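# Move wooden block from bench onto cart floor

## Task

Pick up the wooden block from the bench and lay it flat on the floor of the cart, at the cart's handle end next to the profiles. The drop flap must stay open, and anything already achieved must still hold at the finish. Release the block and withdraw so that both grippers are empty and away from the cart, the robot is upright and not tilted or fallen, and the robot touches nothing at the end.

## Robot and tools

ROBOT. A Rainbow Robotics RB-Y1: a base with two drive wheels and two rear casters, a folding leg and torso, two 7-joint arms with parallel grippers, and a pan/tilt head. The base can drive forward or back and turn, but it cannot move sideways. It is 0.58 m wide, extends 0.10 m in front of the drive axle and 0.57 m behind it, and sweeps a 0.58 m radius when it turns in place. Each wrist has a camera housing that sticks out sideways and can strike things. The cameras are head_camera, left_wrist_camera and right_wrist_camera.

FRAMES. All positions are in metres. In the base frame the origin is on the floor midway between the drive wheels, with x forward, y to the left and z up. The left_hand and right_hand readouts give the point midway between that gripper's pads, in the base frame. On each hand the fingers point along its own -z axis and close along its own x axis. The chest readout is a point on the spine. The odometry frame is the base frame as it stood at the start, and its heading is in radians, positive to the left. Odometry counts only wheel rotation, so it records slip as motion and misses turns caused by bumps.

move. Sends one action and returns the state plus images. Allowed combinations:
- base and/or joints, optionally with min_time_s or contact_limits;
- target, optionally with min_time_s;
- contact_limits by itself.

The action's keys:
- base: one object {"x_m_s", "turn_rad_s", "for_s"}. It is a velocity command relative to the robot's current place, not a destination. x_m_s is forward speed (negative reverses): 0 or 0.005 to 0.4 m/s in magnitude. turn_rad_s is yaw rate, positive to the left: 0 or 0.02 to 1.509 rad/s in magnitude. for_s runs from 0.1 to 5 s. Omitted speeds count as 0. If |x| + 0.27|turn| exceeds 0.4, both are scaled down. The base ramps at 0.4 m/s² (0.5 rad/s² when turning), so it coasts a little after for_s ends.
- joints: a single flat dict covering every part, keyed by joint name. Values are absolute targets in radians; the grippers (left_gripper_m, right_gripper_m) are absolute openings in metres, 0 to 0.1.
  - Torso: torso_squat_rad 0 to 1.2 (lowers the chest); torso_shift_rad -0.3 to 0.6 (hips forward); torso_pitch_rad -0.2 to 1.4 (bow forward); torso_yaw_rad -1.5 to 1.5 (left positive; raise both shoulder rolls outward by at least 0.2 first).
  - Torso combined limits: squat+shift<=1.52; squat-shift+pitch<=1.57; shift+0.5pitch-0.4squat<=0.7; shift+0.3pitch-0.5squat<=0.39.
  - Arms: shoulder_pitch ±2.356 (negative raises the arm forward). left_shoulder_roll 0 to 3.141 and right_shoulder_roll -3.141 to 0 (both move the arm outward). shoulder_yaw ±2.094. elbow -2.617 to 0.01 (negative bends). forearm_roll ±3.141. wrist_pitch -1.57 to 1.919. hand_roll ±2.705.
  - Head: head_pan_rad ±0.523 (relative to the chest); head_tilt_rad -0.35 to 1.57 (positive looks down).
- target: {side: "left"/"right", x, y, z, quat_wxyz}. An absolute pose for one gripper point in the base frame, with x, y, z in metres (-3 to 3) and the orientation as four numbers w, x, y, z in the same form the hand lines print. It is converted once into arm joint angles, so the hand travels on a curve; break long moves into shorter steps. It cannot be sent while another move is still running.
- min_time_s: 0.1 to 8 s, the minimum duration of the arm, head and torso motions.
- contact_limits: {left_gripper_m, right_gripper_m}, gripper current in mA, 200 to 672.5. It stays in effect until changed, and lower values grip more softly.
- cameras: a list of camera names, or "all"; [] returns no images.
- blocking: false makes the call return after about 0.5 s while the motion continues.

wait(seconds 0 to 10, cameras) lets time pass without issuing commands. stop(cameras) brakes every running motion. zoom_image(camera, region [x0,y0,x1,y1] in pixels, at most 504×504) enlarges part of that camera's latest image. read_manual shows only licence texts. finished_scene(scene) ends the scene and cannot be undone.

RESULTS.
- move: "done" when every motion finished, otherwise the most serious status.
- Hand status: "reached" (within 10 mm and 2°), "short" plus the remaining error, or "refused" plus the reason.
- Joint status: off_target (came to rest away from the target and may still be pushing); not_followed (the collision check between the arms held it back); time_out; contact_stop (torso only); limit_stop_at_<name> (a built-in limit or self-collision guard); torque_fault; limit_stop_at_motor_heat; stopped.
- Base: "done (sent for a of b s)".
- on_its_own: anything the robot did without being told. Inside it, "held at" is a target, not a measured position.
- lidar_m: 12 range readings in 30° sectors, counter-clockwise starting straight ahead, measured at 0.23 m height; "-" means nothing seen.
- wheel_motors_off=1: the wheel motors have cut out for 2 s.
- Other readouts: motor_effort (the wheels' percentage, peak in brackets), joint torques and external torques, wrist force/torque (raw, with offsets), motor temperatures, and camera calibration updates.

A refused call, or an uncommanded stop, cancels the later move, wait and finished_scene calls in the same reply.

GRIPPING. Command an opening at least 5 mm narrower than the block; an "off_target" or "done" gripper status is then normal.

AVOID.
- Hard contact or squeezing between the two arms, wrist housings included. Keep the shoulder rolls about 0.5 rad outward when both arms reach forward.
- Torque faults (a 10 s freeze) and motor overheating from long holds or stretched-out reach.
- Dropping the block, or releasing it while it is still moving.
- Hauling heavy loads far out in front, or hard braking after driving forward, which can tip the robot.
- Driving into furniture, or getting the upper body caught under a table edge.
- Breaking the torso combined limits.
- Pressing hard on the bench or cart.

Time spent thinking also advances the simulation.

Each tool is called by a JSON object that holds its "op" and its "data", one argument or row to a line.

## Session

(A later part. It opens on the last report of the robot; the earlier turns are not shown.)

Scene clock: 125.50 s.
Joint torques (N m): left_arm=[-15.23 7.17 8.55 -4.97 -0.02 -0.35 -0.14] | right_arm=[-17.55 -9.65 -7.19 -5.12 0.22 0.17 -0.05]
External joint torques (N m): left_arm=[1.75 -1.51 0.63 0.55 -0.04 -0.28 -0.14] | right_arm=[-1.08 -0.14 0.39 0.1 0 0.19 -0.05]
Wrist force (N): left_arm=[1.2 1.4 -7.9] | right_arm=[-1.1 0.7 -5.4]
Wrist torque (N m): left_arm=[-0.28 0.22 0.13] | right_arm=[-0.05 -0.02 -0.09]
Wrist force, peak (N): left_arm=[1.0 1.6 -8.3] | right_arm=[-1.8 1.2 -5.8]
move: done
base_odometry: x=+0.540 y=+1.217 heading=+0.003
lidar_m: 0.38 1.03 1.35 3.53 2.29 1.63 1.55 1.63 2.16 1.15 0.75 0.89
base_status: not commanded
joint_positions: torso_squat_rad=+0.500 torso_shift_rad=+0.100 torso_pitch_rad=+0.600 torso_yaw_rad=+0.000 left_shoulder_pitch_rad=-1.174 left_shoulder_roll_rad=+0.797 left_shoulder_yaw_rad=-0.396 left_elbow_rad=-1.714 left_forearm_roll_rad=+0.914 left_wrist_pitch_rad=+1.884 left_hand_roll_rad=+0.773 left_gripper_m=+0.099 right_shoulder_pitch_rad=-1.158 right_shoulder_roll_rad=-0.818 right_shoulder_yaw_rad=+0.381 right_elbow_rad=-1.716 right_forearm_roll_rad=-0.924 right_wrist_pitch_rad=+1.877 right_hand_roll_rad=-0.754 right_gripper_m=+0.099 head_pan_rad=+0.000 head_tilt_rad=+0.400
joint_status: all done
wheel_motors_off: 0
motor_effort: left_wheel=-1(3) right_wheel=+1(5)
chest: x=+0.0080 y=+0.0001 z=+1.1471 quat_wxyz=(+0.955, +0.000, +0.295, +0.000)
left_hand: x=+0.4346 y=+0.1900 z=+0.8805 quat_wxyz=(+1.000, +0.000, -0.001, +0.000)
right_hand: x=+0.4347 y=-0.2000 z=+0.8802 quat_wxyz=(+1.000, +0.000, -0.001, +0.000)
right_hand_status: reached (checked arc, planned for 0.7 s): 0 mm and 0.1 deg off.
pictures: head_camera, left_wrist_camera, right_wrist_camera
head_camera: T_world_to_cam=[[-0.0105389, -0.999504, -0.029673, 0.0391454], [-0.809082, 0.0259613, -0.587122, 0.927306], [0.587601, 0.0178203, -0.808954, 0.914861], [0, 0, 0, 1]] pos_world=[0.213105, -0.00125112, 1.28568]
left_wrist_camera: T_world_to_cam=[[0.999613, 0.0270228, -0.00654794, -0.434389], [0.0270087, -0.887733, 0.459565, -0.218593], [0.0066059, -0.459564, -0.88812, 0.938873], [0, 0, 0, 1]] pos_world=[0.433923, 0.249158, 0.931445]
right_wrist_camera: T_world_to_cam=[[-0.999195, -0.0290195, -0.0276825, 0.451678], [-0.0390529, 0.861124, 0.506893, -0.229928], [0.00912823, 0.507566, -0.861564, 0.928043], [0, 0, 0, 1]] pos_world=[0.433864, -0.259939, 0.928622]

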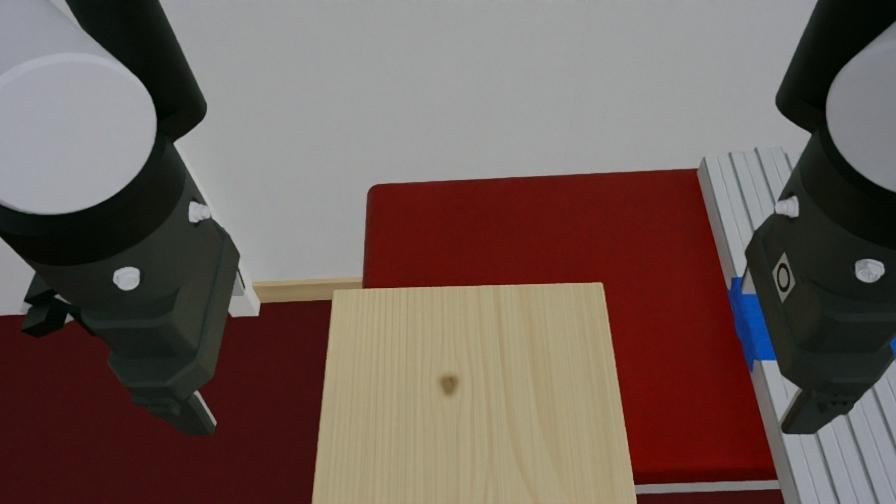

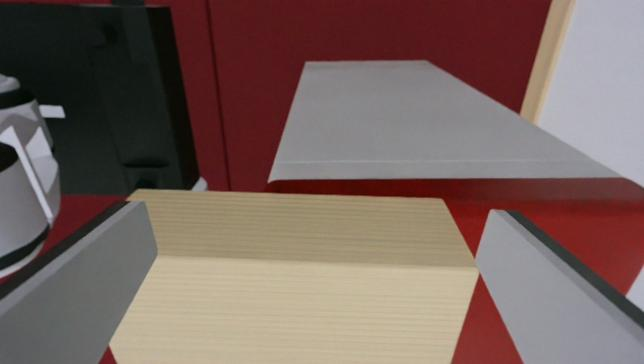

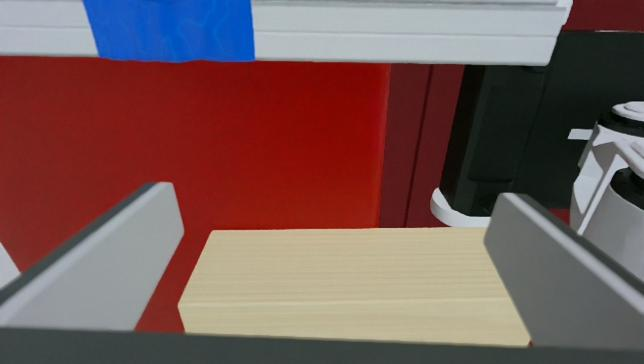

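{"op": "move", "data": {
  "target": {"side":"left","x":0.405,"y":0.18,"z":0.787,"quat_wxyz":[1,0,0,0]},
  "min_time_s": 1.5,
  "cameras": []
}}

{"op": "move", "data": {
  "target": {"side":"right","x":0.405,"y":-0.18,"z":0.787,"quat_wxyz":[1,0,0,0]},
  "min_time_s": 1.5
}}

Scene clock: 136.90 s.
Joint torques (N m): left_arm=[-13.46 5.34 7.12 -5.53 -0.15 -0.67 -0.29] | right_arm=[-16.86 -9.32 -6.9 -5.19 0.15 0.17 -0.01]
External joint torques (N m): left_arm=[1.63 -2.1 -0.14 0.93 -0.18 -0.6 -0.29] | right_arm=[-0.39 0.19 0.68 0.02 -0.07 0.19 -0.01]
Wrist force (N): left_arm=[1.0 1.7 -7.6] | right_arm=[-1.1 1.0 -5.7]
Wrist torque (N m): left_arm=[-0.34 0.19 0.10] | right_arm=[-0.08 0.00 -0.05]
Wrist force, peak (N): left_arm=[1.0 1.4 -8.5] | right_arm=[-0.7 0.7 -6.1]
move: done
base_odometry: x=+0.540 y=+1.217 heading=+0.003
lidar_m: 0.39 1.02 1.36 3.54 2.29 1.63 1.56 1.62 2.17 1.14 0.76 0.88
base_status: not commanded
joint_positions: torso_squat_rad=+0.500 torso_shift_rad=+0.100 torso_pitch_rad=+0.600 torso_yaw_rad=+0.000 left_shoulder_pitch_rad=-1.013 left_shoulder_roll_rad=+0.726 left_shoulder_yaw_rad=-0.500 left_elbow_rad=-1.665 left_forearm_roll_rad=+0.765 left_wrist_pitch_rad=+1.671 left_hand_roll_rad=+0.763 left_gripper_m=+0.099 right_shoulder_pitch_rad=-1.158 right_shoulder_roll_rad=-0.818 right_shoulder_yaw_rad=+0.381 right_elbow_rad=-1.716 right_forearm_roll_rad=-0.924 right_wrist_pitch_rad=+1.877 right_hand_roll_rad=-0.754 right_gripper_m=+0.099 head_pan_rad=+0.000 head_tilt_rad=+0.400
joint_status: all done
wheel_motors_off: 0
motor_effort: left_wheel=-1(2) right_wheel=+1(2)
chest: x=+0.0080 y=+0.0001 z=+1.1471 quat_wxyz=(+0.955, +0.000, +0.295, +0.000)
left_hand: x=+0.4050 y=+0.1801 z=+0.7874 quat_wxyz=(+1.000, +0.000, +0.000, +0.000)
left_hand_status: reached (checked arc, planned for 1.5 s): 0 mm and 0.0 deg off.
right_hand: x=+0.4347 y=-0.2000 z=+0.8802 quat_wxyz=(+1.000, +0.000, -0.001, +0.000)

Scene clock: 138.73 s.
Joint torques (N m): left_arm=[-13.63 5.27 7.14 -5.41 -0.33 -0.47 -0.34] | right_arm=[-13.91 -6.09 -5.48 -5.89 0.38 -0.03 -0.33]
External joint torques (N m): left_arm=[1.46 -2.17 -0.12 1.06 -0.35 -0.41 -0.34] | right_arm=[0.87 1.83 1.42 0.22 0.14 -0.01 -0.33]
Wrist force (N): left_arm=[0.9 1.9 -8.1] | right_arm=[-1.1 1.0 -5.1]
Wrist torque (N m): left_arm=[-0.38 0.20 0.12] | right_arm=[-0.08 -0.04 -0.09]
Wrist force, peak (N): left_arm=[0.9 2.2 -8.0] | right_arm=[-1.3 1.1 -6.1]
move: done
base_odometry: x=+0.540 y=+1.217 heading=+0.003
lidar_m: 0.38 1.04 1.36 3.53 2.28 1.63 1.56 1.63 2.18 1.14 0.75 0.89
base_status: not commanded
joint_positions: torso_squat_rad=+0.500 torso_shift_rad=+0.100 torso_pitch_rad=+0.600 torso_yaw_rad=+0.000 left_shoulder_pitch_rad=-1.013 left_shoulder_roll_rad=+0.726 left_shoulder_yaw_rad=-0.500 left_elbow_rad=-1.665 left_forearm_roll_rad=+0.765 left_wrist_pitch_rad=+1.671 left_hand_roll_rad=+0.763 left_gripper_m=+0.099 right_shoulder_pitch_rad=-1.012 right_shoulder_roll_rad=-0.726 right_shoulder_yaw_rad=+0.499 right_elbow_rad=-1.665 right_forearm_roll_rad=-0.765 right_wrist_pitch_rad=+1.671 right_hand_roll_rad=-0.762 right_gripper_m=+0.099 head_pan_rad=+0.000 head_tilt_rad=+0.400
joint_status: all done
wheel_motors_off: 0
motor_effort: left_wheel=+0(2) right_wheel=+0(2)
chest: x=+0.0080 y=+0.0001 z=+1.1471 quat_wxyz=(+0.955, +0.000, +0.295, +0.000)
left_hand: x=+0.4050 y=+0.1801 z=+0.7874 quat_wxyz=(+1.000, +0.000, +0.000, +0.000)
right_hand: x=+0.4050 y=-0.1802 z=+0.7874 quat_wxyz=(+1.000, +0.000, +0.000, +0.000)
right_hand_status: reached (checked arc, planned for 1.5 s): 0 mm and 0.0 deg off.
pictures: head_camera, left_wrist_camera, right_wrist_camera
head_camera: T_world_to_cam=[[-0.0105389, -0.999504, -0.029673, 0.0391454], [-0.809082, 0.0259613, -0.587122, 0.927306], [0.587601, 0.0178203, -0.808954, 0.914861], [0, 0, 0, 1]] pos_world=[0.213105, -0.00125112, 1.28568]
left_wrist_camera: T_world_to_cam=[[0.999603, 0.0269867, -0.00810246, -0.403922], [0.0276932, -0.887897, 0.459209, -0.183873], [0.00519839, -0.459251, -0.888292, 0.852516], [0, 0, 0, 1]] pos_world=[0.404422, 0.239158, 0.838446]
right_wrist_camera: T_world_to_cam=[[-0.999216, -0.028936, -0.0270317, 0.419489], [-0.0386458, 0.86142, 0.506421, -0.200797], [0.00863186, 0.507069, -0.861863, 0.838645], [0, 0, 0, 1]] pos_world=[0.404161, -0.240142, 0.835824]

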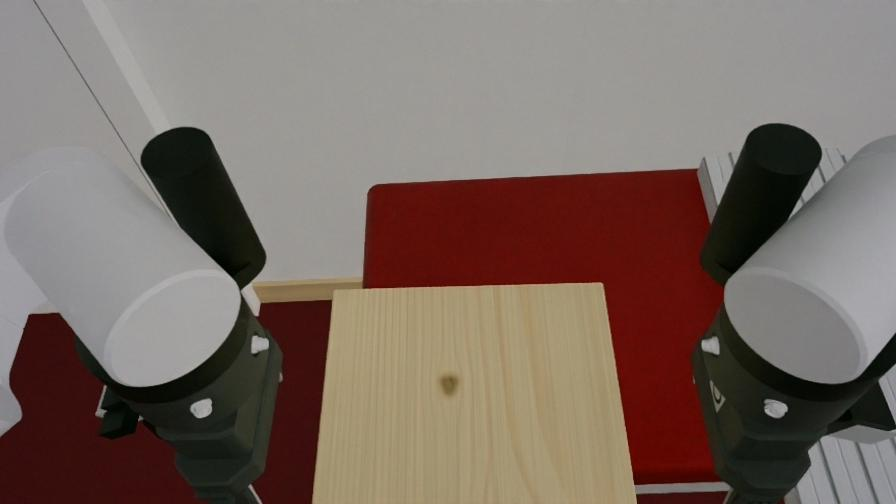

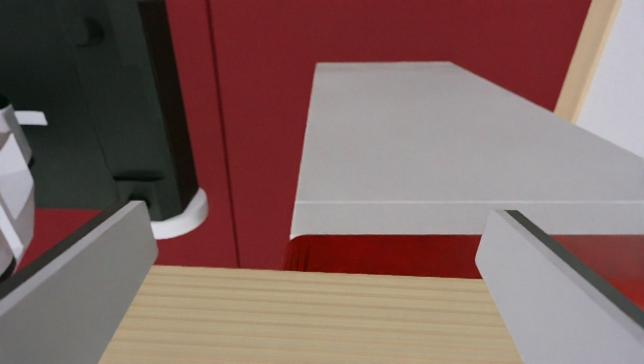

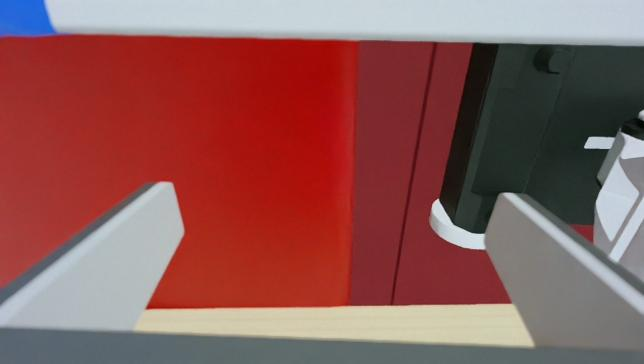

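{"op": "move", "data": {
  "target": {"side":"left","x":0.405,"y":0.19,"z":0.88,"quat_wxyz":[1,0,0,0]},
  "cameras": []
}}

{"op": "move", "data": {
  "target": {"side":"right","x":0.405,"y":-0.19,"z":0.88,"quat_wxyz":[1,0,0,0]},
  "cameras": []
}}

{"op": "move", "data": {
  "base": {"x_m_s": -0.3, "for_s": 1.2},
  "joints": {"torso_squat_rad": 0.3, "torso_shift_rad": 0.15, "torso_pitch_rad": 0.75},
  "cameras": []
}}

{"op": "move", "data": {
  "target": {"side":"left","x":0.417,"y":0.125,"z":0.877,"quat_wxyz":[1,0,0,0]},
  "cameras": []
}}

{"op": "move", "data": {
  "target": {"side":"right","x":0.417,"y":-0.125,"z":0.877,"quat_wxyz":[1,0,0,0]},
  "cameras": []
}}

{"op": "move", "data": {
  "target": {"side":"left","x":0.445,"y":0.125,"z":0.762,"quat_wxyz":[1,0,0,0]},
  "cameras": []
}}

{"op": "move", "data": {
  "target": {"side":"right","x":0.445,"y":-0.125,"z":0.762,"quat_wxyz":[1,0,0,0]},
  "cameras": []
}}

{"op": "move", "data": {
  "target": {"side":"left","x":0.474,"y":0.125,"z":0.647,"quat_wxyz":[1,0,0,0]},
  "cameras": []
}}

{"op": "move", "data": {
  "target": {"side":"right","x":0.474,"y":-0.125,"z":0.647,"quat_wxyz":[1,0,0,0]},
  "cameras": ["head_camera"]
}}

Scene clock: 154.83 s.
Joint torques (N m): left_arm=[-13.66 6.55 8.3 -4.92 -0.14 -0.71 0.14] | right_arm=[-13.98 -6.47 -5.7 -6.4 0.17 0.09 -0.31]
External joint torques (N m): left_arm=[1.82 -1.9 0.43 0.49 -0.17 -0.64 0.14] | right_arm=[0.8 1.46 1.2 -0.29 -0.06 0.11 -0.31]
Wrist force (N): left_arm=[0.8 0.8 -8.7] | right_arm=[-1.3 1.3 -5.7]
Wrist torque (N m): left_arm=[-0.26 0.16 0.09] | right_arm=[-0.14 -0.09 -0.11]
Wrist force, peak (N): left_arm=[0.8 1.2 -9.7] | right_arm=[-1.4 1.4 -5.9]
move: done
base_odometry: x=+0.540 y=+1.217 heading=+0.002
lidar_m: 0.37 1.02 1.35 3.54 2.27 1.63 1.56 1.61 2.17 1.14 0.75 0.91
base_status: not commanded
joint_positions: torso_squat_rad=+0.500 torso_shift_rad=+0.100 torso_pitch_rad=+0.600 torso_yaw_rad=+0.000 left_shoulder_pitch_rad=-1.093 left_shoulder_roll_rad=+0.822 left_shoulder_yaw_rad=-0.383 left_elbow_rad=-1.862 left_forearm_roll_rad=+0.930 left_wrist_pitch_rad=+1.911 left_hand_roll_rad=+0.847 left_gripper_m=+0.099 right_shoulder_pitch_rad=-1.012 right_shoulder_roll_rad=-0.726 right_shoulder_yaw_rad=+0.499 right_elbow_rad=-1.665 right_forearm_roll_rad=-0.765 right_wrist_pitch_rad=+1.671 right_hand_roll_rad=-0.762 right_gripper_m=+0.099 head_pan_rad=+0.000 head_tilt_rad=+0.400
joint_status: all done
wheel_motors_off: 0
motor_effort: left_wheel=-1(2) right_wheel=+1(3)
chest: x=+0.0080 y=+0.0001 z=+1.1471 quat_wxyz=(+0.955, +0.000, +0.295, +0.000)
left_hand: x=+0.4052 y=+0.1901 z=+0.8801 quat_wxyz=(+1.000, +0.000, +0.000, +0.000)
left_hand_status: reached (checked arc, planned for 0.5 s): 0 mm and 0.0 deg off.
right_hand: x=+0.4050 y=-0.1802 z=+0.7873 quat_wxyz=(+1.000, +0.000, +0.000, +0.000)

Scene clock: 155.67 s.
Joint torques (N m): left_arm=[-14 6.53 8.58 -5.03 -0.18 -0.51 0.11] | right_arm=[-15.39 -9.39 -7.25 -5.29 0.18 -0.04 -0.02]
External joint torques (N m): left_arm=[1.48 -1.92 0.72 0.37 -0.21 -0.44 0.11] | right_arm=[-0.17 -0.47 0.24 -0.12 -0.04 -0.02 -0.02]
Wrist force (N): left_arm=[1.2 1.3 -8.1] | right_arm=[-0.7 1.1 -5.3]
Wrist torque (N m): left_arm=[-0.27 0.27 0.11] | right_arm=[-0.09 0.06 -0.07]
Wrist force, peak (N): left_arm=[0.7 1.7 -8.3] | right_arm=[-1.8 1.2 -6.9]
move: done
base_odometry: x=+0.540 y=+1.217 heading=+0.002
lidar_m: 0.38 1.03 1.36 3.55 2.30 1.63 1.56 1.63 2.16 1.14 0.75 0.88
base_status: not commanded
joint_positions: torso_squat_rad=+0.500 torso_shift_rad=+0.100 torso_pitch_rad=+0.600 torso_yaw_rad=+0.000 left_shoulder_pitch_rad=-1.093 left_shoulder_roll_rad=+0.821 left_shoulder_yaw_rad=-0.383 left_elbow_rad=-1.862 left_forearm_roll_rad=+0.930 left_wrist_pitch_rad=+1.911 left_hand_roll_rad=+0.847 left_gripper_m=+0.099 right_shoulder_pitch_rad=-1.092 right_shoulder_roll_rad=-0.821 right_shoulder_yaw_rad=+0.382 right_elbow_rad=-1.862 right_forearm_roll_rad=-0.929 right_wrist_pitch_rad=+1.911 right_hand_roll_rad=-0.847 right_gripper_m=+0.099 head_pan_rad=+0.000 head_tilt_rad=+0.400
joint_status: all done
wheel_motors_off: 0
motor_effort: left_wheel=-1(2) right_wheel=+2(4)
chest: x=+0.0080 y=+0.0001 z=+1.1471 quat_wxyz=(+0.955, +0.000, +0.295, +0.000)
left_hand: x=+0.4052 y=+0.1900 z=+0.8800 quat_wxyz=(+1.000, +0.000, +0.000, +0.000)
right_hand: x=+0.4050 y=-0.1900 z=+0.8799 quat_wxyz=(+1.000, +0.000, +0.000, +0.000)
right_hand_status: reached (checked arc, planned for 0.5 s): 0 mm and 0.0 deg off.

Scene clock: 158.07 s.
Joint torques (N m): left_arm=[-12.99 6.23 7.67 -5.57 0.13 -0.26 0.04] | right_arm=[-13.63 -9.03 -6.89 -6.15 0.03 0.28 -0.19]
External joint torques (N m): left_arm=[0.61 -1.87 0.47 0.44 -0.11 -0.39 0.03] | right_arm=[-0.33 -0.43 -0.01 -0.43 0.01 0.1 -0.19]
Wrist force (N): left_arm=[1.7 1.2 -7.4] | right_arm=[0.1 1.3 -5.7]
Wrist torque (N m): left_arm=[-0.32 0.21 0.10] | right_arm=[-0.11 0.08 -0.07]
Wrist force, peak (N): left_arm=[2.0 2.5 -8.5] | right_arm=[0.1 1.3 -5.7]
move: done
base_odometry: x=+0.180 y=+1.216 heading=+0.002
lidar_m: 0.75 1.38 1.87 4.37 1.76 1.26 1.19 1.25 1.67 4.24 1.27 1.00
base_status: done (sent for 1.2 of 1.2 s)
joint_positions: torso_squat_rad=+0.300 torso_shift_rad=+0.150 torso_pitch_rad=+0.750 torso_yaw_rad=+0.000 left_shoulder_pitch_rad=-1.093 left_shoulder_roll_rad=+0.821 left_shoulder_yaw_rad=-0.383 left_elbow_rad=-1.862 left_forearm_roll_rad=+0.930 left_wrist_pitch_rad=+1.911 left_hand_roll_rad=+0.847 left_gripper_m=+0.099 right_shoulder_pitch_rad=-1.092 right_shoulder_roll_rad=-0.821 right_shoulder_yaw_rad=+0.382 right_elbow_rad=-1.862 right_forearm_roll_rad=-0.929 right_wrist_pitch_rad=+1.911 right_hand_roll_rad=-0.847 right_gripper_m=+0.099 head_pan_rad=+0.000 head_tilt_rad=+0.400
joint_status: all done
wheel_motors_off: 0
motor_effort: left_wheel=-2(18) right_wheel=+4(37)
chest: x=+0.0828 y=+0.0001 z=+1.1682 quat_wxyz=(+0.931, +0.000, +0.366, +0.000)
left_hand: x=+0.4355 y=+0.1900 z=+0.8447 quat_wxyz=(+0.997, +0.000, +0.075, +0.000)
right_hand: x=+0.4354 y=-0.1900 z=+0.8446 quat_wxyz=(+0.997, +0.000, +0.075, +0.000)

Scene clock: 159.13 s.
Joint torques (N m): left_arm=[-12.04 4.63 7.56 -4.94 -0.28 -0.17 -0.24] | right_arm=[-13.58 -8.97 -6.99 -6.08 -0.03 0.25 -0.06]
External joint torques (N m): left_arm=[1.42 -0.94 0.36 0.7 -0.32 -0.11 -0.24] | right_arm=[-0.28 -0.37 -0.11 -0.36 -0.05 0.08 -0.06]
Wrist force (N): left_arm=[0.7 0.9 -7.3] | right_arm=[-0.2 0.7 -5.4]
Wrist torque (N m): left_arm=[-0.23 0.19 0.13] | right_arm=[-0.05 0.06 -0.04]
Wrist force, peak (N): left_arm=[1.7 2.7 -8.5] | right_arm=[0.5 0.9 -5.8]
move: done
base_odometry: x=+0.180 y=+1.216 heading=+0.002
lidar_m: 0.73 1.39 1.86 4.38 1.77 1.27 1.20 1.25 1.68 4.24 1.28 1.00
base_status: not commanded
joint_positions: torso_squat_rad=+0.300 torso_shift_rad=+0.150 torso_pitch_rad=+0.750 torso_yaw_rad=+0.000 left_shoulder_pitch_rad=-1.200 left_shoulder_roll_rad=+0.808 left_shoulder_yaw_rad=-0.575 left_elbow_rad=-2.103 left_forearm_roll_rad=+0.892 left_wrist_pitch_rad=+1.919 left_hand_roll_rad=+1.176 left_gripper_m=+0.099 right_shoulder_pitch_rad=-1.092 right_shoulder_roll_rad=-0.821 right_shoulder_yaw_rad=+0.382 right_elbow_rad=-1.862 right_forearm_roll_rad=-0.929 right_wrist_pitch_rad=+1.911 right_hand_roll_rad=-0.847 right_gripper_m=+0.099 head_pan_rad=+0.000 head_tilt_rad=+0.400
joint_status: all done
wheel_motors_off: 0
motor_effort: left_wheel=-3(4) right_wheel=+3(5)
chest: x=+0.0828 y=+0.0001 z=+1.1681 quat_wxyz=(+0.931, +0.000, +0.366, +0.000)
left_hand: x=+0.4171 y=+0.1251 z=+0.8771 quat_wxyz=(+1.000, +0.000, +0.000, +0.000)
left_hand_status: reached (checked arc, planned for 0.6 s): 0 mm and 0.1 deg off.
right_hand: x=+0.4354 y=-0.1900 z=+0.8446 quat_wxyz=(+0.997, +0.000, +0.075, +0.000)

Scene clock: 160.20 s.
Joint torques (N m): left_arm=[-12.58 4.3 7.76 -5.24 -0.18 -0.12 -0.27] | right_arm=[-14.53 -5.59 -6.69 -5.45 0.39 0.15 0.27]
External joint torques (N m): left_arm=[0.88 -1.27 0.55 0.4 -0.22 -0.07 -0.27] | right_arm=[-1.18 0.53 0.25 -0.06 0.18 0.15 0.27]
Wrist force (N): left_arm=[1.2 1.3 -7.7] | right_arm=[-0.8 0.8 -4.8]
Wrist torque (N m): left_arm=[-0.32 0.24 0.11] | right_arm=[-0.05 0.01 -0.08]
Wrist force, peak (N): left_arm=[0.7 1.4 -8.2] | right_arm=[-2.2 2.6 -5.1]
move: done
base_odometry: x=+0.180 y=+1.216 heading=+0.002
lidar_m: 0.74 1.39 1.86 4.38 1.76 1.25 1.20 1.25 1.68 4.26 1.26 0.99
base_status: not commanded
joint_positions: torso_squat_rad=+0.300 torso_shift_rad=+0.150 torso_pitch_rad=+0.750 torso_yaw_rad=+0.000 left_shoulder_pitch_rad=-1.200 left_shoulder_roll_rad=+0.808 left_shoulder_yaw_rad=-0.575 left_elbow_rad=-2.103 left_forearm_roll_rad=+0.892 left_wrist_pitch_rad=+1.919 left_hand_roll_rad=+1.176 left_gripper_m=+0.099 right_shoulder_pitch_rad=-1.199 right_shoulder_roll_rad=-0.808 right_shoulder_yaw_rad=+0.574 right_elbow_rad=-2.103 right_forearm_roll_rad=-0.892 right_wrist_pitch_rad=+1.919 right_hand_roll_rad=-1.175 right_gripper_m=+0.099 head_pan_rad=+0.000 head_tilt_rad=+0.400
joint_status: all done
wheel_motors_off: 0
motor_effort: left_wheel=-2(4) right_wheel=+4(6)
chest: x=+0.0828 y=+0.0001 z=+1.1681 quat_wxyz=(+0.931, +0.000, +0.366, +0.000)
left_hand: x=+0.4171 y=+0.1251 z=+0.8770 quat_wxyz=(+1.000, +0.000, +0.000, +0.000)
right_hand: x=+0.4170 y=-0.1252 z=+0.8770 quat_wxyz=(+1.000, +0.000, +0.000, +0.000)
right_hand_status: reached (checked arc, planned for 0.6 s): 0 mm and 0.0 deg off.

Scene clock: 161.27 s.
Joint torques (N m): left_arm=[-13.23 3.68 7.78 -6.54 0.01 0.02 -0.07] | right_arm=[-13.81 -5.43 -6.59 -5.7 0.25 0.25 0.23]
External joint torques (N m): left_arm=[0.74 -1.38 1.06 0.28 -0.02 0.08 -0.07] | right_arm=[-0.47 0.69 0.35 -0.31 0.04 0.26 0.23]
Wrist force (N): left_arm=[1.2 1.4 -7.5] | right_arm=[-1.4 0.6 -5.5]
Wrist torque (N m): left_arm=[-0.29 0.25 0.06] | right_arm=[0.00 -0.07 -0.07]
Wrist force, peak (N): left_arm=[0.2 0.9 -8.8] | right_arm=[-1.0 1.4 -5.7]
move: done
base_odometry: x=+0.180 y=+1.216 heading=+0.002
lidar_m: 0.74 1.39 1.86 4.38 1.77 1.26 1.20 1.26 1.68 4.24 1.29 1.01
base_status: not commanded
joint_positions: torso_squat_rad=+0.300 torso_shift_rad=+0.150 torso_pitch_rad=+0.750 torso_yaw_rad=+0.000 left_shoulder_pitch_rad=-1.135 left_shoulder_roll_rad=+0.702 left_shoulder_yaw_rad=-0.681 left_elbow_rad=-1.700 left_forearm_roll_rad=+0.691 left_wrist_pitch_rad=+1.585 left_hand_roll_rad=+0.958 left_gripper_m=+0.099 right_shoulder_pitch_rad=-1.199 right_shoulder_roll_rad=-0.808 right_shoulder_yaw_rad=+0.574 right_elbow_rad=-2.103 right_forearm_roll_rad=-0.892 right_wrist_pitch_rad=+1.919 right_hand_roll_rad=-1.175 right_gripper_m=+0.099 head_pan_rad=+0.000 head_tilt_rad=+0.400
joint_status: all done
wheel_motors_off: 0
motor_effort: left_wheel=-2(4) right_wheel=+2(5)
chest: x=+0.0828 y=+0.0001 z=+1.1681 quat_wxyz=(+0.931, +0.000, +0.366, +0.000)
left_hand: x=+0.4450 y=+0.1250 z=+0.7620 quat_wxyz=(+1.000, +0.000, +0.000, +0.000)
left_hand_status: reached (checked arc, planned for 0.7 s): 0 mm and 0.0 deg off.
right_hand: x=+0.4170 y=-0.1252 z=+0.8769 quat_wxyz=(+1.000, +0.000, +0.000, +0.000)

Scene clock: 162.33 s.
Joint torques (N m): left_arm=[-13.23 4.07 7.89 -6.41 0.04 -0.03 0.05] | right_arm=[-14.02 -4.46 -6.37 -7.14 0.11 0.25 -0.17]
External joint torques (N m): left_arm=[0.74 -0.99 1.17 0.41 0.01 0.03 0.05] | right_arm=[-0.28 1.15 0.06 -0.72 -0.12 0.27 -0.17]
Wrist force (N): left_arm=[0.7 2.2 -7.6] | right_arm=[-1.3 0.7 -4.8]
Wrist torque (N m): left_arm=[-0.40 0.17 0.07] | right_arm=[-0.03 -0.08 -0.07]
Wrist force, peak (N): left_arm=[1.8 1.5 -8.1] | right_arm=[-2.2 1.6 -6.5]
move: done
base_odometry: x=+0.180 y=+1.216 heading=+0.002
lidar_m: 0.73 1.38 1.86 4.38 1.77 1.25 1.20 1.24 1.68 4.25 1.26 1.00
base_status: not commanded
joint_positions: torso_squat_rad=+0.300 torso_shift_rad=+0.150 torso_pitch_rad=+0.750 torso_yaw_rad=+0.000 left_shoulder_pitch_rad=-1.136 left_shoulder_roll_rad=+0.702 left_shoulder_yaw_rad=-0.681 left_elbow_rad=-1.700 left_forearm_roll_rad=+0.691 left_wrist_pitch_rad=+1.585 left_hand_roll_rad=+0.958 left_gripper_m=+0.099 right_shoulder_pitch_rad=-1.135 right_shoulder_roll_rad=-0.702 right_shoulder_yaw_rad=+0.681 right_elbow_rad=-1.700 right_forearm_roll_rad=-0.691 right_wrist_pitch_rad=+1.585 right_hand_roll_rad=-0.957 right_gripper_m=+0.099 head_pan_rad=+0.000 head_tilt_rad=+0.400
joint_status: all done
wheel_motors_off: 0
motor_effort: left_wheel=-3(4) right_wheel=+4(5)
chest: x=+0.0828 y=+0.0001 z=+1.1681 quat_wxyz=(+0.931, +0.000, +0.366, +0.000)
left_hand: x=+0.4450 y=+0.1250 z=+0.7621 quat_wxyz=(+1.000, +0.000, +0.000, +0.000)
right_hand: x=+0.4450 y=-0.1251 z=+0.7620 quat_wxyz=(+1.000, +0.000, +0.000, +0.000)
right_hand_status: reached (checked arc, planned for 0.7 s): 0 mm and 0.0 deg off.

Scene clock: 163.80 s.
Joint torques (N m): left_arm=[-14.73 3.2 5.07 -5.67 -0.09 -0.04 0] | right_arm=[-14.13 -4.95 -6.18 -6.86 0.09 0.22 -0.3]
External joint torques (N m): left_arm=[0.76 -0.73 0.49 0.59 -0.11 0.04 0] | right_arm=[-0.39 0.66 0.24 -0.44 -0.13 0.23 -0.3]
Wrist force (N): left_arm=[1.2 1.8 -7.8] | right_arm=[-0.9 1.1 -4.8]
Wrist torque (N m): left_arm=[-0.39 0.22 0.08] | right_arm=[-0.11 -0.02 -0.08]
Wrist force, peak (N): left_arm=[0.1 2.3 -8.3] | right_arm=[-0.7 1.4 -5.5]
move: done
base_odometry: x=+0.180 y=+1.216 heading=+0.002
lidar_m: 0.74 1.38 1.86 4.38 1.76 1.27 1.20 1.25 1.68 4.27 1.28 0.98
base_status: not commanded
joint_positions: torso_squat_rad=+0.300 torso_shift_rad=+0.150 torso_pitch_rad=+0.750 torso_yaw_rad=+0.000 left_shoulder_pitch_rad=-1.208 left_shoulder_roll_rad=+0.477 left_shoulder_yaw_rad=-0.714 left_elbow_rad=-1.039 left_forearm_roll_rad=+0.611 left_wrist_pitch_rad=+1.189 left_hand_roll_rad=+0.709 left_gripper_m=+0.099 right_shoulder_pitch_rad=-1.135 right_shoulder_roll_rad=-0.702 right_shoulder_yaw_rad=+0.681 right_elbow_rad=-1.700 right_forearm_roll_rad=-0.691 right_wrist_pitch_rad=+1.585 right_hand_roll_rad=-0.957 right_gripper_m=+0.099 head_pan_rad=+0.000 head_tilt_rad=+0.400
joint_status: all done
wheel_motors_off: 0
motor_effort: left_wheel=-4(6) right_wheel=+3(6)
chest: x=+0.0828 y=+0.0001 z=+1.1681 quat_wxyz=(+0.931, +0.000, +0.366, +0.000)
left_hand: x=+0.4735 y=+0.1249 z=+0.6477 quat_wxyz=(+1.000, +0.000, -0.002, +0.000)
left_hand_status: reached (checked arc, planned for 1.0 s): 1 mm and 0.2 deg off.
right_hand: x=+0.4450 y=-0.1251 z=+0.7620 quat_wxyz=(+1.000, +0.000, +0.000, +0.000)

Scene clock: 165.20 s.
Joint torques (N m): left_arm=[-14.46 2.62 5.09 -5.91 -0.21 -0.05 0.02] | right_arm=[-16.4 -4.5 -3.7 -5.94 0.23 0.17 -0.23]
External joint torques (N m): left_arm=[1.02 -1.31 0.5 0.35 -0.23 0.03 0.02] | right_arm=[-1.22 -0.14 0.59 -0.13 0.01 0.2 -0.23]
Wrist force (N): left_arm=[0.7 2.1 -7.8] | right_arm=[-0.6 1.3 -5.3]
Wrist torque (N m): left_arm=[-0.39 0.18 0.08] | right_arm=[-0.12 0.06 -0.08]
Wrist force, peak (N): left_arm=[0.4 1.5 -8.5] | right_arm=[-1.4 2.2 -5.6]
move: done
base_odometry: x=+0.180 y=+1.216 heading=+0.002
lidar_m: 0.74 1.37 1.86 4.38 1.76 1.26 1.20 1.26 1.70 4.25 1.28 0.98
base_status: not commanded
joint_positions: torso_squat_rad=+0.300 torso_shift_rad=+0.150 torso_pitch_rad=+0.750 torso_yaw_rad=+0.000 left_shoulder_pitch_rad=-1.208 left_shoulder_roll_rad=+0.477 left_shoulder_yaw_rad=-0.714 left_elbow_rad=-1.039 left_forearm_roll_rad=+0.611 left_wrist_pitch_rad=+1.189 left_hand_roll_rad=+0.709 left_gripper_m=+0.099 right_shoulder_pitch_rad=-1.207 right_shoulder_roll_rad=-0.477 right_shoulder_yaw_rad=+0.713 right_elbow_rad=-1.039 right_forearm_roll_rad=-0.611 right_wrist_pitch_rad=+1.189 right_hand_roll_rad=-0.708 right_gripper_m=+0.099 head_pan_rad=+0.000 head_tilt_rad=+0.400
joint_status: all done
wheel_motors_off: 0
motor_effort: left_wheel=-3(4) right_wheel=+2(6)
chest: x=+0.0828 y=+0.0001 z=+1.1681 quat_wxyz=(+0.931, +0.000, +0.366, +0.000)
left_hand: x=+0.4735 y=+0.1250 z=+0.6478 quat_wxyz=(+1.000, +0.000, -0.002, +0.000)
right_hand: x=+0.4733 y=-0.1250 z=+0.6476 quat_wxyz=(+1.000, +0.000, -0.002, +0.000)
right_hand_status: reached (checked arc, planned for 1.0 s): 1 mm and 0.2 deg off.
head_camera: T_world_to_cam=[[-0.0148586, -0.999504, -0.0277644, 0.0386895], [-0.887743, 0.0259642, -0.459607, 0.857827], [0.4601, 0.0178185, -0.887688, 0.990466], [0, 0, 0, 1]] pos_world=[0.306392, -0.00125111, 1.27456]

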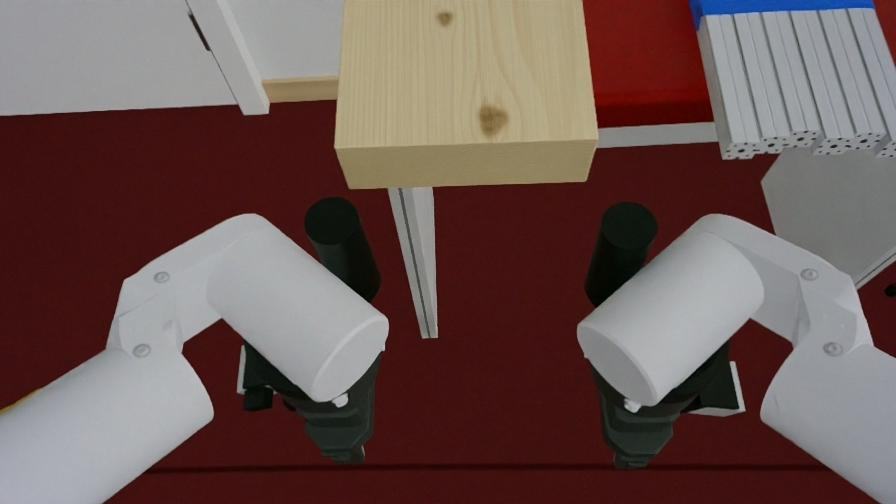

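{"op": "move", "data": {
  "joints": {"left_shoulder_pitch_rad":-1.15,"left_shoulder_roll_rad":0.8,"left_shoulder_yaw_rad":-1.1},
  "cameras": []
}}

{"op": "move", "data": {
  "target": {"side":"left","x":0.435,"y":0.125,"z":0.61,"quat_wxyz":[1,0,0,0]},
  "cameras": ["head_camera"]
}}

Scene clock: 179.50 s.
Joint torques (N m): left_arm=[-11.5 6.62 5.64 -2.42 -0.49 0.5 0.07] | right_arm=[-16.57 -4.57 -3.99 -5.88 0.19 0.17 -0.18]
External joint torques (N m): left_arm=[0.36 -3.59 0.99 -0.45 -0.05 -0.23 0.06] | right_arm=[-1.39 -0.22 0.3 -0.07 -0.03 0.19 -0.19]
Wrist force (N): left_arm=[2.0 -1.3 -7.0] | right_arm=[-1.0 0.9 -5.1]
Wrist torque (N m): left_arm=[-0.17 0.28 0.09] | right_arm=[-0.08 -0.02 -0.08]
Wrist force, peak (N): left_arm=[0.4 1.7 -8.4] | right_arm=[-1.0 1.1 -5.5]
move: done
base_odometry: x=+0.180 y=+1.216 heading=+0.002
lidar_m: 0.74 1.39 1.85 4.39 1.76 1.25 1.20 1.24 1.67 4.25 1.28 1.01
base_status: not commanded
joint_positions: torso_squat_rad=+0.300 torso_shift_rad=+0.150 torso_pitch_rad=+0.750 torso_yaw_rad=+0.000 left_shoulder_pitch_rad=-1.150 left_shoulder_roll_rad=+0.800 left_shoulder_yaw_rad=-1.100 left_elbow_rad=-1.039 left_forearm_roll_rad=+0.611 left_wrist_pitch_rad=+1.190 left_hand_roll_rad=+0.709 left_gripper_m=+0.099 right_shoulder_pitch_rad=-1.207 right_shoulder_roll_rad=-0.477 right_shoulder_yaw_rad=+0.713 right_elbow_rad=-1.039 right_forearm_roll_rad=-0.611 right_wrist_pitch_rad=+1.189 right_hand_roll_rad=-0.708 right_gripper_m=+0.099 head_pan_rad=+0.000 head_tilt_rad=+0.400
joint_status: all done
wheel_motors_off: 0
motor_effort: left_wheel=-3(7) right_wheel=+2(4)
chest: x=+0.0828 y=+0.0001 z=+1.1681 quat_wxyz=(+0.931, +0.000, +0.366, +0.000)
left_hand: x=+0.4141 y=+0.3605 z=+0.6259 quat_wxyz=(+0.967, +0.236, +0.050, -0.084)
right_hand: x=+0.4733 y=-0.1251 z=+0.6476 quat_wxyz=(+1.000, +0.000, -0.002, +0.000)

Scene clock: 180.67 s.
Joint torques (N m): left_arm=[-12.67 3.18 6.41 -4.1 -0.23 -0.08 -0.02] | right_arm=[-16.39 -4.05 -3.32 -5.83 0.3 0.2 -0.21]
External joint torques (N m): left_arm=[1.56 -0.52 1.75 0.92 -0.26 -0.01 -0.02] | right_arm=[-1.22 0.3 0.97 -0.02 0.07 0.23 -0.21]
Wrist force (N): left_arm=[1.1 1.5 -8.0] | right_arm=[-0.7 1.3 -5.3]
Wrist torque (N m): left_arm=[-0.34 0.22 0.08] | right_arm=[-0.13 0.02 -0.07]
Wrist force, peak (N): left_arm=[0.6 -1.2 -8.5] | right_arm=[-0.4 1.2 -5.8]
move: done
base_odometry: x=+0.180 y=+1.216 heading=+0.002
lidar_m: 0.73 1.39 1.85 4.38 1.77 1.26 1.20 1.25 1.69 4.26 1.27 1.00
base_status: not commanded
joint_positions: torso_squat_rad=+0.300 torso_shift_rad=+0.150 torso_pitch_rad=+0.750 torso_yaw_rad=+0.000 left_shoulder_pitch_rad=-1.214 left_shoulder_roll_rad=+0.512 left_shoulder_yaw_rad=-0.979 left_elbow_rad=-1.001 left_forearm_roll_rad=+0.711 left_wrist_pitch_rad=+1.015 left_hand_roll_rad=+0.851 left_gripper_m=+0.099 right_shoulder_pitch_rad=-1.208 right_shoulder_roll_rad=-0.477 right_shoulder_yaw_rad=+0.713 right_elbow_rad=-1.039 right_forearm_roll_rad=-0.611 right_wrist_pitch_rad=+1.189 right_hand_roll_rad=-0.708 right_gripper_m=+0.099 head_pan_rad=+0.000 head_tilt_rad=+0.400
joint_status: all done
wheel_motors_off: 0
motor_effort: left_wheel=-4(6) right_wheel=+3(6)
chest: x=+0.0828 y=+0.0001 z=+1.1681 quat_wxyz=(+0.931, +0.000, +0.366, +0.000)
left_hand: x=+0.4351 y=+0.1247 z=+0.6101 quat_wxyz=(+1.000, +0.000, +0.000, +0.000)
left_hand_status: reached (checked arc, planned for 0.6 s): 0 mm and 0.0 deg off.
right_hand: x=+0.4733 y=-0.1251 z=+0.6476 quat_wxyz=(+1.000, +0.000, -0.002, +0.000)
head_camera: T_world_to_cam=[[-0.014948, -0.999501, -0.0278089, 0.038774], [-0.887742, 0.026064, -0.459603, 0.857822], [0.460098, 0.017817, -0.887689, 0.990468], [0, 0, 0, 1]] pos_world=[0.306391, -0.00125081, 1.27456]

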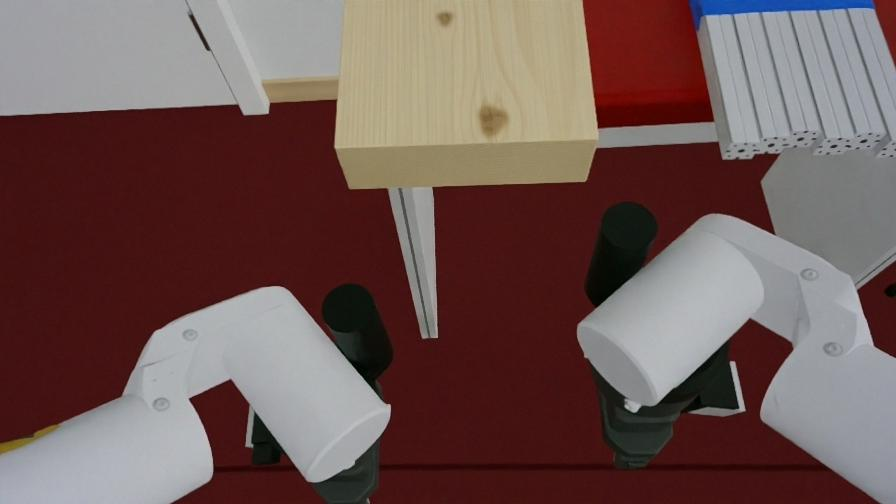

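{"op": "move", "data": {
  "joints": {"left_shoulder_pitch_rad":-1.63,"left_shoulder_roll_rad":0.57,"left_shoulder_yaw_rad":-1.5,"left_wrist_pitch_rad":0.8},
  "cameras": []
}}

{"op": "move", "data": {
  "target": {"side":"left","x":0.435,"y":0.125,"z":0.61,"quat_wxyz":[1,0,0,0]},
  "cameras": ["head_camera"]
}}

Scene clock: 187.97 s.
Joint torques (N m): left_arm=[-17.47 3.36 6.73 -1.64 -0.58 -0.41 0.09] | right_arm=[-16.18 -4.06 -3.61 -5.99 0.17 0.19 -0.12]
External joint torques (N m): left_arm=[2.04 -1.4 0.25 0.06 -0.08 -0.19 0.11] | right_arm=[-1.01 0.29 0.68 -0.18 -0.05 0.22 -0.12]
Wrist force (N): left_arm=[-1.2 0.6 -7.0] | right_arm=[-0.6 0.7 -5.1]
Wrist torque (N m): left_arm=[-0.28 0.08 0.13] | right_arm=[-0.07 0.04 -0.11]
Wrist force, peak (N): left_arm=[-0.1 1.5 -8.6] | right_arm=[-0.7 0.6 -6.1]
move: done
base_odometry: x=+0.180 y=+1.216 heading=+0.002
lidar_m: 0.75 1.40 1.86 4.38 1.75 1.27 1.19 1.24 1.68 4.25 1.28 1.00
base_status: not commanded
joint_positions: torso_squat_rad=+0.300 torso_shift_rad=+0.150 torso_pitch_rad=+0.750 torso_yaw_rad=+0.000 left_shoulder_pitch_rad=-1.630 left_shoulder_roll_rad=+0.570 left_shoulder_yaw_rad=-1.500 left_elbow_rad=-1.001 left_forearm_roll_rad=+0.711 left_wrist_pitch_rad=+0.800 left_hand_roll_rad=+0.851 left_gripper_m=+0.099 right_shoulder_pitch_rad=-1.208 right_shoulder_roll_rad=-0.477 right_shoulder_yaw_rad=+0.713 right_elbow_rad=-1.039 right_forearm_roll_rad=-0.611 right_wrist_pitch_rad=+1.189 right_hand_roll_rad=-0.708 right_gripper_m=+0.099 head_pan_rad=+0.000 head_tilt_rad=+0.400
joint_status: all done
wheel_motors_off: 0
motor_effort: left_wheel=-4(4) right_wheel=+3(5)
chest: x=+0.0828 y=+0.0001 z=+1.1681 quat_wxyz=(+0.931, +0.000, +0.366, +0.000)
left_hand: x=+0.5744 y=+0.0869 z=+0.6869 quat_wxyz=(+0.952, +0.051, -0.188, -0.238)
right_hand: x=+0.4733 y=-0.1251 z=+0.6476 quat_wxyz=(+1.000, +0.000, -0.002, +0.000)

Scene clock: 189.00 s.
Joint torques (N m): left_arm=[-15.07 3.32 7.64 -2.85 -0.24 -0.43 -0.15] | right_arm=[-16.14 -4.45 -4 -5.97 0.21 0.14 -0.28]
External joint torques (N m): left_arm=[0.41 -1.17 2.31 -0.05 -0.26 -0.38 -0.15] | right_arm=[-0.97 -0.1 0.29 -0.16 -0.01 0.16 -0.28]
Wrist force (N): left_arm=[0.6 1.2 -6.7] | right_arm=[-1.0 0.9 -5.0]
Wrist torque (N m): left_arm=[-0.27 0.15 0.07] | right_arm=[-0.08 0.00 -0.09]
Wrist force, peak (N): left_arm=[0.2 2.8 -8.6] | right_arm=[-1.0 1.3 -5.6]
move: done
base_odometry: x=+0.180 y=+1.216 heading=+0.002
lidar_m: 0.73 1.40 1.85 4.38 1.77 1.26 1.20 1.24 1.67 4.26 1.27 0.99
base_status: not commanded
joint_positions: torso_squat_rad=+0.300 torso_shift_rad=+0.150 torso_pitch_rad=+0.750 torso_yaw_rad=+0.000 left_shoulder_pitch_rad=-1.411 left_shoulder_roll_rad=+0.588 left_shoulder_yaw_rad=-1.417 left_elbow_rad=-1.005 left_forearm_roll_rad=+0.987 left_wrist_pitch_rad=+0.853 left_hand_roll_rad=+1.040 left_gripper_m=+0.099 right_shoulder_pitch_rad=-1.208 right_shoulder_roll_rad=-0.477 right_shoulder_yaw_rad=+0.713 right_elbow_rad=-1.039 right_forearm_roll_rad=-0.611 right_wrist_pitch_rad=+1.190 right_hand_roll_rad=-0.708 right_gripper_m=+0.099 head_pan_rad=+0.000 head_tilt_rad=+0.400
joint_status: all done
wheel_motors_off: 0
motor_effort: left_wheel=-2(5) right_wheel=+1(5)
chest: x=+0.0828 y=+0.0001 z=+1.1681 quat_wxyz=(+0.931, +0.000, +0.366, +0.000)
left_hand: x=+0.4352 y=+0.1248 z=+0.6107 quat_wxyz=(+1.000, +0.002, -0.001, +0.000)
left_hand_status: reached (checked arc, planned for 0.5 s): 1 mm and 0.2 deg off.
right_hand: x=+0.4733 y=-0.1251 z=+0.6476 quat_wxyz=(+1.000, +0.000, -0.002, +0.000)
head_camera: T_world_to_cam=[[-0.0148573, -0.999504, -0.0277629, 0.0386872], [-0.887784, 0.0259607, -0.459528, 0.857739], [0.46002, 0.0178201, -0.887729, 0.990543], [0, 0, 0, 1]] pos_world=[0.306392, -0.00125112, 1.27456]

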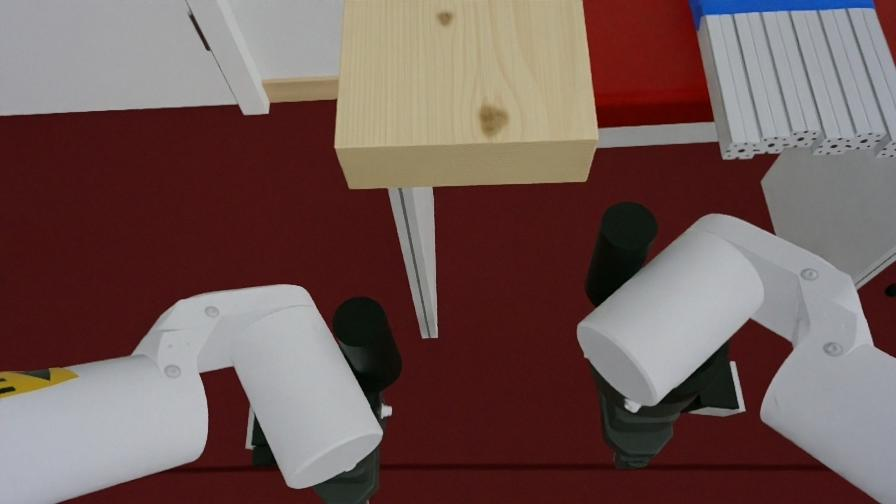

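{"op": "move", "data": {
  "target": {"side":"left","x":0.43,"y":0.125,"z":0.70,"quat_wxyz":[1,0,0,0]},
  "cameras": []
}}

{"op": "move", "data": {
  "target": {"side":"left","x":0.423,"y":0.125,"z":0.79,"quat_wxyz":[1,0,0,0]},
  "cameras": []
}}

{"op": "move", "data": {
  "target": {"side":"left","x":0.417,"y":0.125,"z":0.877,"quat_wxyz":[1,0,0,0]},
  "cameras": []
}}

{"op": "move", "data": {
  "target": {"side":"left","x":0.417,"y":0.18,"z":0.877,"quat_wxyz":[1,0,0,0]},
  "cameras": []
}}

{"op": "move", "data": {
  "target": {"side":"left","x":0.417,"y":0.18,"z":0.96,"quat_wxyz":[1,0,0,0]},
  "cameras": ["head_camera"]
}}

Scene clock: 193.60 s.
Joint torques (N m): left_arm=[-14.46 4.25 8.87 -4.06 -0.01 -0.41 0.02] | right_arm=[-15.72 -4.35 -3.84 -6.13 0.19 0.15 -0.2]
External joint torques (N m): left_arm=[1.03 -1.72 1.34 -0.25 -0.06 -0.36 0.02] | right_arm=[-0.55 0.01 0.45 -0.32 -0.04 0.18 -0.2]
Wrist force (N): left_arm=[0.6 1.2 -7.7] | right_arm=[-0.8 0.4 -5.2]
Wrist torque (N m): left_arm=[-0.30 0.14 0.08] | right_arm=[0.00 0.00 -0.09]
Wrist force, peak (N): left_arm=[-0.2 0.4 -8.9] | right_arm=[-0.8 0.9 -5.7]
move: done
base_odometry: x=+0.180 y=+1.216 heading=+0.002
lidar_m: 0.74 1.38 1.85 4.38 1.77 1.25 1.19 1.25 1.69 4.25 1.27 1.00
base_status: not commanded
joint_positions: torso_squat_rad=+0.300 torso_shift_rad=+0.150 torso_pitch_rad=+0.750 torso_yaw_rad=+0.000 left_shoulder_pitch_rad=-1.498 left_shoulder_roll_rad=+0.846 left_shoulder_yaw_rad=-1.405 left_elbow_rad=-1.523 left_forearm_roll_rad=+0.969 left_wrist_pitch_rad=+1.072 left_hand_roll_rad=+1.259 left_gripper_m=+0.099 right_shoulder_pitch_rad=-1.208 right_shoulder_roll_rad=-0.477 right_shoulder_yaw_rad=+0.713 right_elbow_rad=-1.039 right_forearm_roll_rad=-0.611 right_wrist_pitch_rad=+1.190 right_hand_roll_rad=-0.708 right_gripper_m=+0.099 head_pan_rad=+0.000 head_tilt_rad=+0.400
joint_status: all done
wheel_motors_off: 0
motor_effort: left_wheel=-4(4) right_wheel=+2(6)
chest: x=+0.0828 y=+0.0001 z=+1.1681 quat_wxyz=(+0.931, +0.000, +0.366, +0.000)
left_hand: x=+0.4302 y=+0.1249 z=+0.6996 quat_wxyz=(+1.000, +0.000, +0.002, +0.000)
left_hand_status: reached (checked arc, planned for 0.9 s): 0 mm and 0.2 deg off.
right_hand: x=+0.4733 y=-0.1251 z=+0.6476 quat_wxyz=(+1.000, +0.000, -0.002, +0.000)

Scene clock: 194.67 s.
Joint torques (N m): left_arm=[-14.07 4.53 9.76 -3.73 0.2 -0.24 0.12] | right_arm=[-15.83 -4.22 -3.41 -6.09 0.28 0.09 -0.2]
External joint torques (N m): left_arm=[1.23 -2.01 1.13 0.06 0.15 -0.2 0.12] | right_arm=[-0.65 0.13 0.88 -0.28 0.06 0.12 -0.2]
Wrist force (N): left_arm=[0.2 1.5 -8.2] | right_arm=[-0.5 1.1 -5.1]
Wrist torque (N m): left_arm=[-0.34 0.11 0.09] | right_arm=[-0.11 0.06 -0.11]
Wrist force, peak (N): left_arm=[0.1 1.8 -9.1] | right_arm=[-1.3 0.9 -5.6]
move: done
base_odometry: x=+0.180 y=+1.216 heading=+0.002
lidar_m: 0.74 1.38 1.86 4.38 1.76 1.25 1.20 1.26 1.69 4.26 1.28 0.99
base_status: not commanded
joint_positions: torso_squat_rad=+0.300 torso_shift_rad=+0.150 torso_pitch_rad=+0.750 torso_yaw_rad=+0.000 left_shoulder_pitch_rad=-1.604 left_shoulder_roll_rad=+1.023 left_shoulder_yaw_rad=-1.350 left_elbow_rad=-1.876 left_forearm_roll_rad=+1.050 left_wrist_pitch_rad=+1.257 left_hand_roll_rad=+1.385 left_gripper_m=+0.099 right_shoulder_pitch_rad=-1.208 right_shoulder_roll_rad=-0.477 right_shoulder_yaw_rad=+0.713 right_elbow_rad=-1.039 right_forearm_roll_rad=-0.611 right_wrist_pitch_rad=+1.190 right_hand_roll_rad=-0.708 right_gripper_m=+0.099 head_pan_rad=+0.000 head_tilt_rad=+0.400
joint_status: all done
wheel_motors_off: 0
motor_effort: left_wheel=-3(4) right_wheel=+4(4)
chest: x=+0.0828 y=+0.0001 z=+1.1681 quat_wxyz=(+0.931, +0.000, +0.366, +0.000)
left_hand: x=+0.4232 y=+0.1250 z=+0.7899 quat_wxyz=(+1.000, +0.000, +0.000, +0.000)
left_hand_status: reached (checked arc, planned for 0.7 s): 0 mm and 0.0 deg off.
right_hand: x=+0.4733 y=-0.1250 z=+0.6477 quat_wxyz=(+1.000, +0.000, -0.002, +0.000)

Scene clock: 195.53 s.
Joint torques (N m): left_arm=[-13.2 4.91 9.96 -2.81 -0.15 -0.43 -0.01] | right_arm=[-15.95 -4.1 -3.69 -6.19 0.3 0.01 -0.16]
External joint torques (N m): left_arm=[1.94 -1.66 0.8 0 -0.2 -0.38 -0.01] | right_arm=[-0.77 0.26 0.6 -0.38 0.08 0.04 -0.16]
Wrist force (N): left_arm=[1.1 1.4 -7.7] | right_arm=[-0.7 0.5 -5.2]
Wrist torque (N m): left_arm=[-0.25 0.18 0.09] | right_arm=[-0.05 0.03 -0.07]
Wrist force, peak (N): left_arm=[0.6 1.6 -9.9] | right_arm=[-1.0 1.2 -5.5]
move: done
base_odometry: x=+0.180 y=+1.216 heading=+0.002
lidar_m: 0.75 1.39 1.86 4.38 1.77 1.26 1.19 1.25 1.67 4.26 1.28 0.98
base_status: not commanded
joint_positions: torso_squat_rad=+0.300 torso_shift_rad=+0.150 torso_pitch_rad=+0.750 torso_yaw_rad=+0.000 left_shoulder_pitch_rad=-1.730 left_shoulder_roll_rad=+1.146 left_shoulder_yaw_rad=-1.256 left_elbow_rad=-2.102 left_forearm_roll_rad=+1.218 left_wrist_pitch_rad=+1.415 left_hand_roll_rad=+1.458 left_gripper_m=+0.099 right_shoulder_pitch_rad=-1.208 right_shoulder_roll_rad=-0.477 right_shoulder_yaw_rad=+0.713 right_elbow_rad=-1.039 right_forearm_roll_rad=-0.611 right_wrist_pitch_rad=+1.190 right_hand_roll_rad=-0.708 right_gripper_m=+0.099 head_pan_rad=+0.000 head_tilt_rad=+0.400
joint_status: all done
wheel_motors_off: 0
motor_effort: left_wheel=-3(4) right_wheel=+3(5)
chest: x=+0.0828 y=+0.0001 z=+1.1681 quat_wxyz=(+0.931, +0.000, +0.366, +0.000)
left_hand: x=+0.4171 y=+0.1250 z=+0.8771 quat_wxyz=(+1.000, +0.000, +0.000, +0.000)
left_hand_status: reached (checked arc, planned for 0.5 s): 0 mm and 0.0 deg off.
right_hand: x=+0.4733 y=-0.1251 z=+0.6476 quat_wxyz=(+1.000, +0.000, -0.002, +0.000)

Scene clock: 196.37 s.
Joint torques (N m): left_arm=[-12.33 5.86 10.56 -3.07 0.05 -0.43 -0.03] | right_arm=[-15.61 -4.07 -3.36 -6.18 0.19 0.18 -0.25]
External joint torques (N m): left_arm=[1.2 -2.32 1.66 -0.59 0.01 -0.39 -0.03] | right_arm=[-0.43 0.29 0.93 -0.37 -0.03 0.21 -0.25]
Wrist force (N): left_arm=[1.1 1.5 -8.1] | right_arm=[-0.9 1.0 -5.0]
Wrist torque (N m): left_arm=[-0.34 0.24 0.08] | right_arm=[-0.06 0.02 -0.09]
Wrist force, peak (N): left_arm=[0.4 1.5 -8.6] | right_arm=[-0.7 1.3 -5.6]
move: done
base_odometry: x=+0.180 y=+1.216 heading=+0.002
lidar_m: 0.74 1.38 1.84 4.38 1.77 1.25 1.19 1.26 1.68 4.25 1.28 0.99
base_status: not commanded
joint_positions: torso_squat_rad=+0.300 torso_shift_rad=+0.150 torso_pitch_rad=+0.750 torso_yaw_rad=+0.000 left_shoulder_pitch_rad=-1.666 left_shoulder_roll_rad=+1.338 left_shoulder_yaw_rad=-1.247 left_elbow_rad=-2.158 left_forearm_roll_rad=+1.238 left_wrist_pitch_rad=+1.326 left_hand_roll_rad=+1.341 left_gripper_m=+0.099 right_shoulder_pitch_rad=-1.208 right_shoulder_roll_rad=-0.477 right_shoulder_yaw_rad=+0.713 right_elbow_rad=-1.039 right_forearm_roll_rad=-0.611 right_wrist_pitch_rad=+1.190 right_hand_roll_rad=-0.708 right_gripper_m=+0.099 head_pan_rad=+0.000 head_tilt_rad=+0.400
joint_status: all done
wheel_motors_off: 0
motor_effort: left_wheel=-2(5) right_wheel=+0(4)
chest: x=+0.0828 y=+0.0001 z=+1.1681 quat_wxyz=(+0.931, +0.000, +0.366, +0.000)
left_hand: x=+0.4172 y=+0.1802 z=+0.8771 quat_wxyz=(+1.000, +0.001, -0.001, +0.000)
left_hand_status: reached (checked arc, planned for 0.5 s): 0 mm and 0.1 deg off.
right_hand: x=+0.4733 y=-0.1250 z=+0.6476 quat_wxyz=(+1.000, +0.000, -0.002, +0.000)

Scene clock: 197.20 s.
Joint torques (N m): left_arm=[-11.61 5.43 9.88 -0.9 -0.21 -0.49 0.13] | right_arm=[-16.09 -4.32 -3.74 -6.08 0.12 0.09 -0.18]
External joint torques (N m): left_arm=[1.72 -2.06 0.73 -0.19 -0.26 -0.44 0.13] | right_arm=[-0.91 0.04 0.55 -0.27 -0.1 0.12 -0.18]
Wrist force (N): left_arm=[1.2 1.3 -8.0] | right_arm=[-0.9 0.8 -5.4]
Wrist torque (N m): left_arm=[-0.33 0.20 0.09] | right_arm=[-0.06 0.01 -0.09]
Wrist force, peak (N): left_arm=[0.5 0.2 -10.4] | right_arm=[-0.7 1.1 -5.4]
move: done
base_odometry: x=+0.180 y=+1.216 heading=+0.002
lidar_m: 0.74 1.39 1.86 4.37 1.76 1.26 1.19 1.26 1.69 4.25 1.27 0.99
base_status: not commanded
joint_positions: torso_squat_rad=+0.300 torso_shift_rad=+0.150 torso_pitch_rad=+0.750 torso_yaw_rad=+0.000 left_shoulder_pitch_rad=-1.817 left_shoulder_roll_rad=+1.439 left_shoulder_yaw_rad=-1.126 left_elbow_rad=-2.255 left_forearm_roll_rad=+1.475 left_wrist_pitch_rad=+1.466 left_hand_roll_rad=+1.343 left_gripper_m=+0.099 right_shoulder_pitch_rad=-1.208 right_shoulder_roll_rad=-0.477 right_shoulder_yaw_rad=+0.713 right_elbow_rad=-1.039 right_forearm_roll_rad=-0.611 right_wrist_pitch_rad=+1.190 right_hand_roll_rad=-0.708 right_gripper_m=+0.099 head_pan_rad=+0.000 head_tilt_rad=+0.400
joint_status: all done
wheel_motors_off: 0
motor_effort: left_wheel=-2(4) right_wheel=+5(5)
chest: x=+0.0828 y=+0.0001 z=+1.1681 quat_wxyz=(+0.931, +0.000, +0.366, +0.000)
left_hand: x=+0.4171 y=+0.1800 z=+0.9602 quat_wxyz=(+1.000, +0.000, +0.000, +0.000)
left_hand_status: reached (checked arc, planned for 0.4 s): 0 mm and 0.0 deg off.
right_hand: x=+0.4734 y=-0.1250 z=+0.6477 quat_wxyz=(+1.000, +0.000, -0.002, +0.000)
head_camera: T_world_to_cam=[[-0.0149444, -0.999502, -0.0278071, 0.038769], [-0.887742, 0.02606, -0.459603, 0.857733], [0.460098, 0.017817, -0.887689, 0.990514], [0, 0, 0, 1]] pos_world=[0.306291, -0.00125082, 1.27456]

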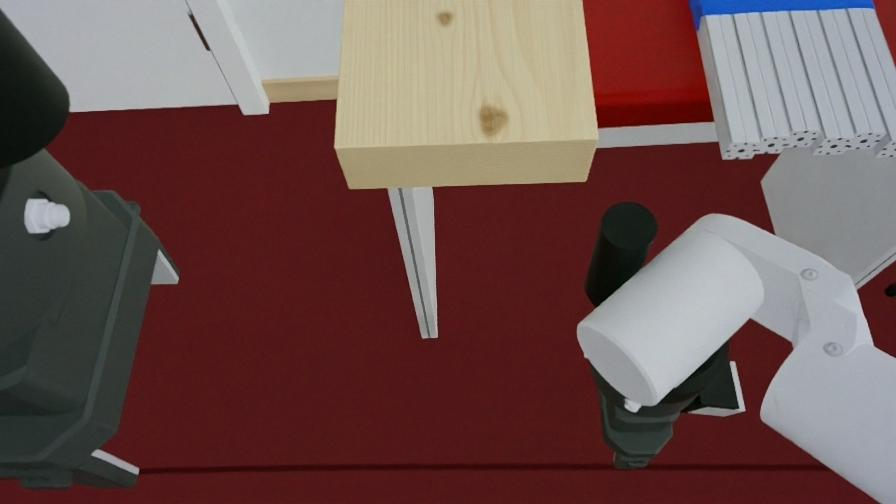

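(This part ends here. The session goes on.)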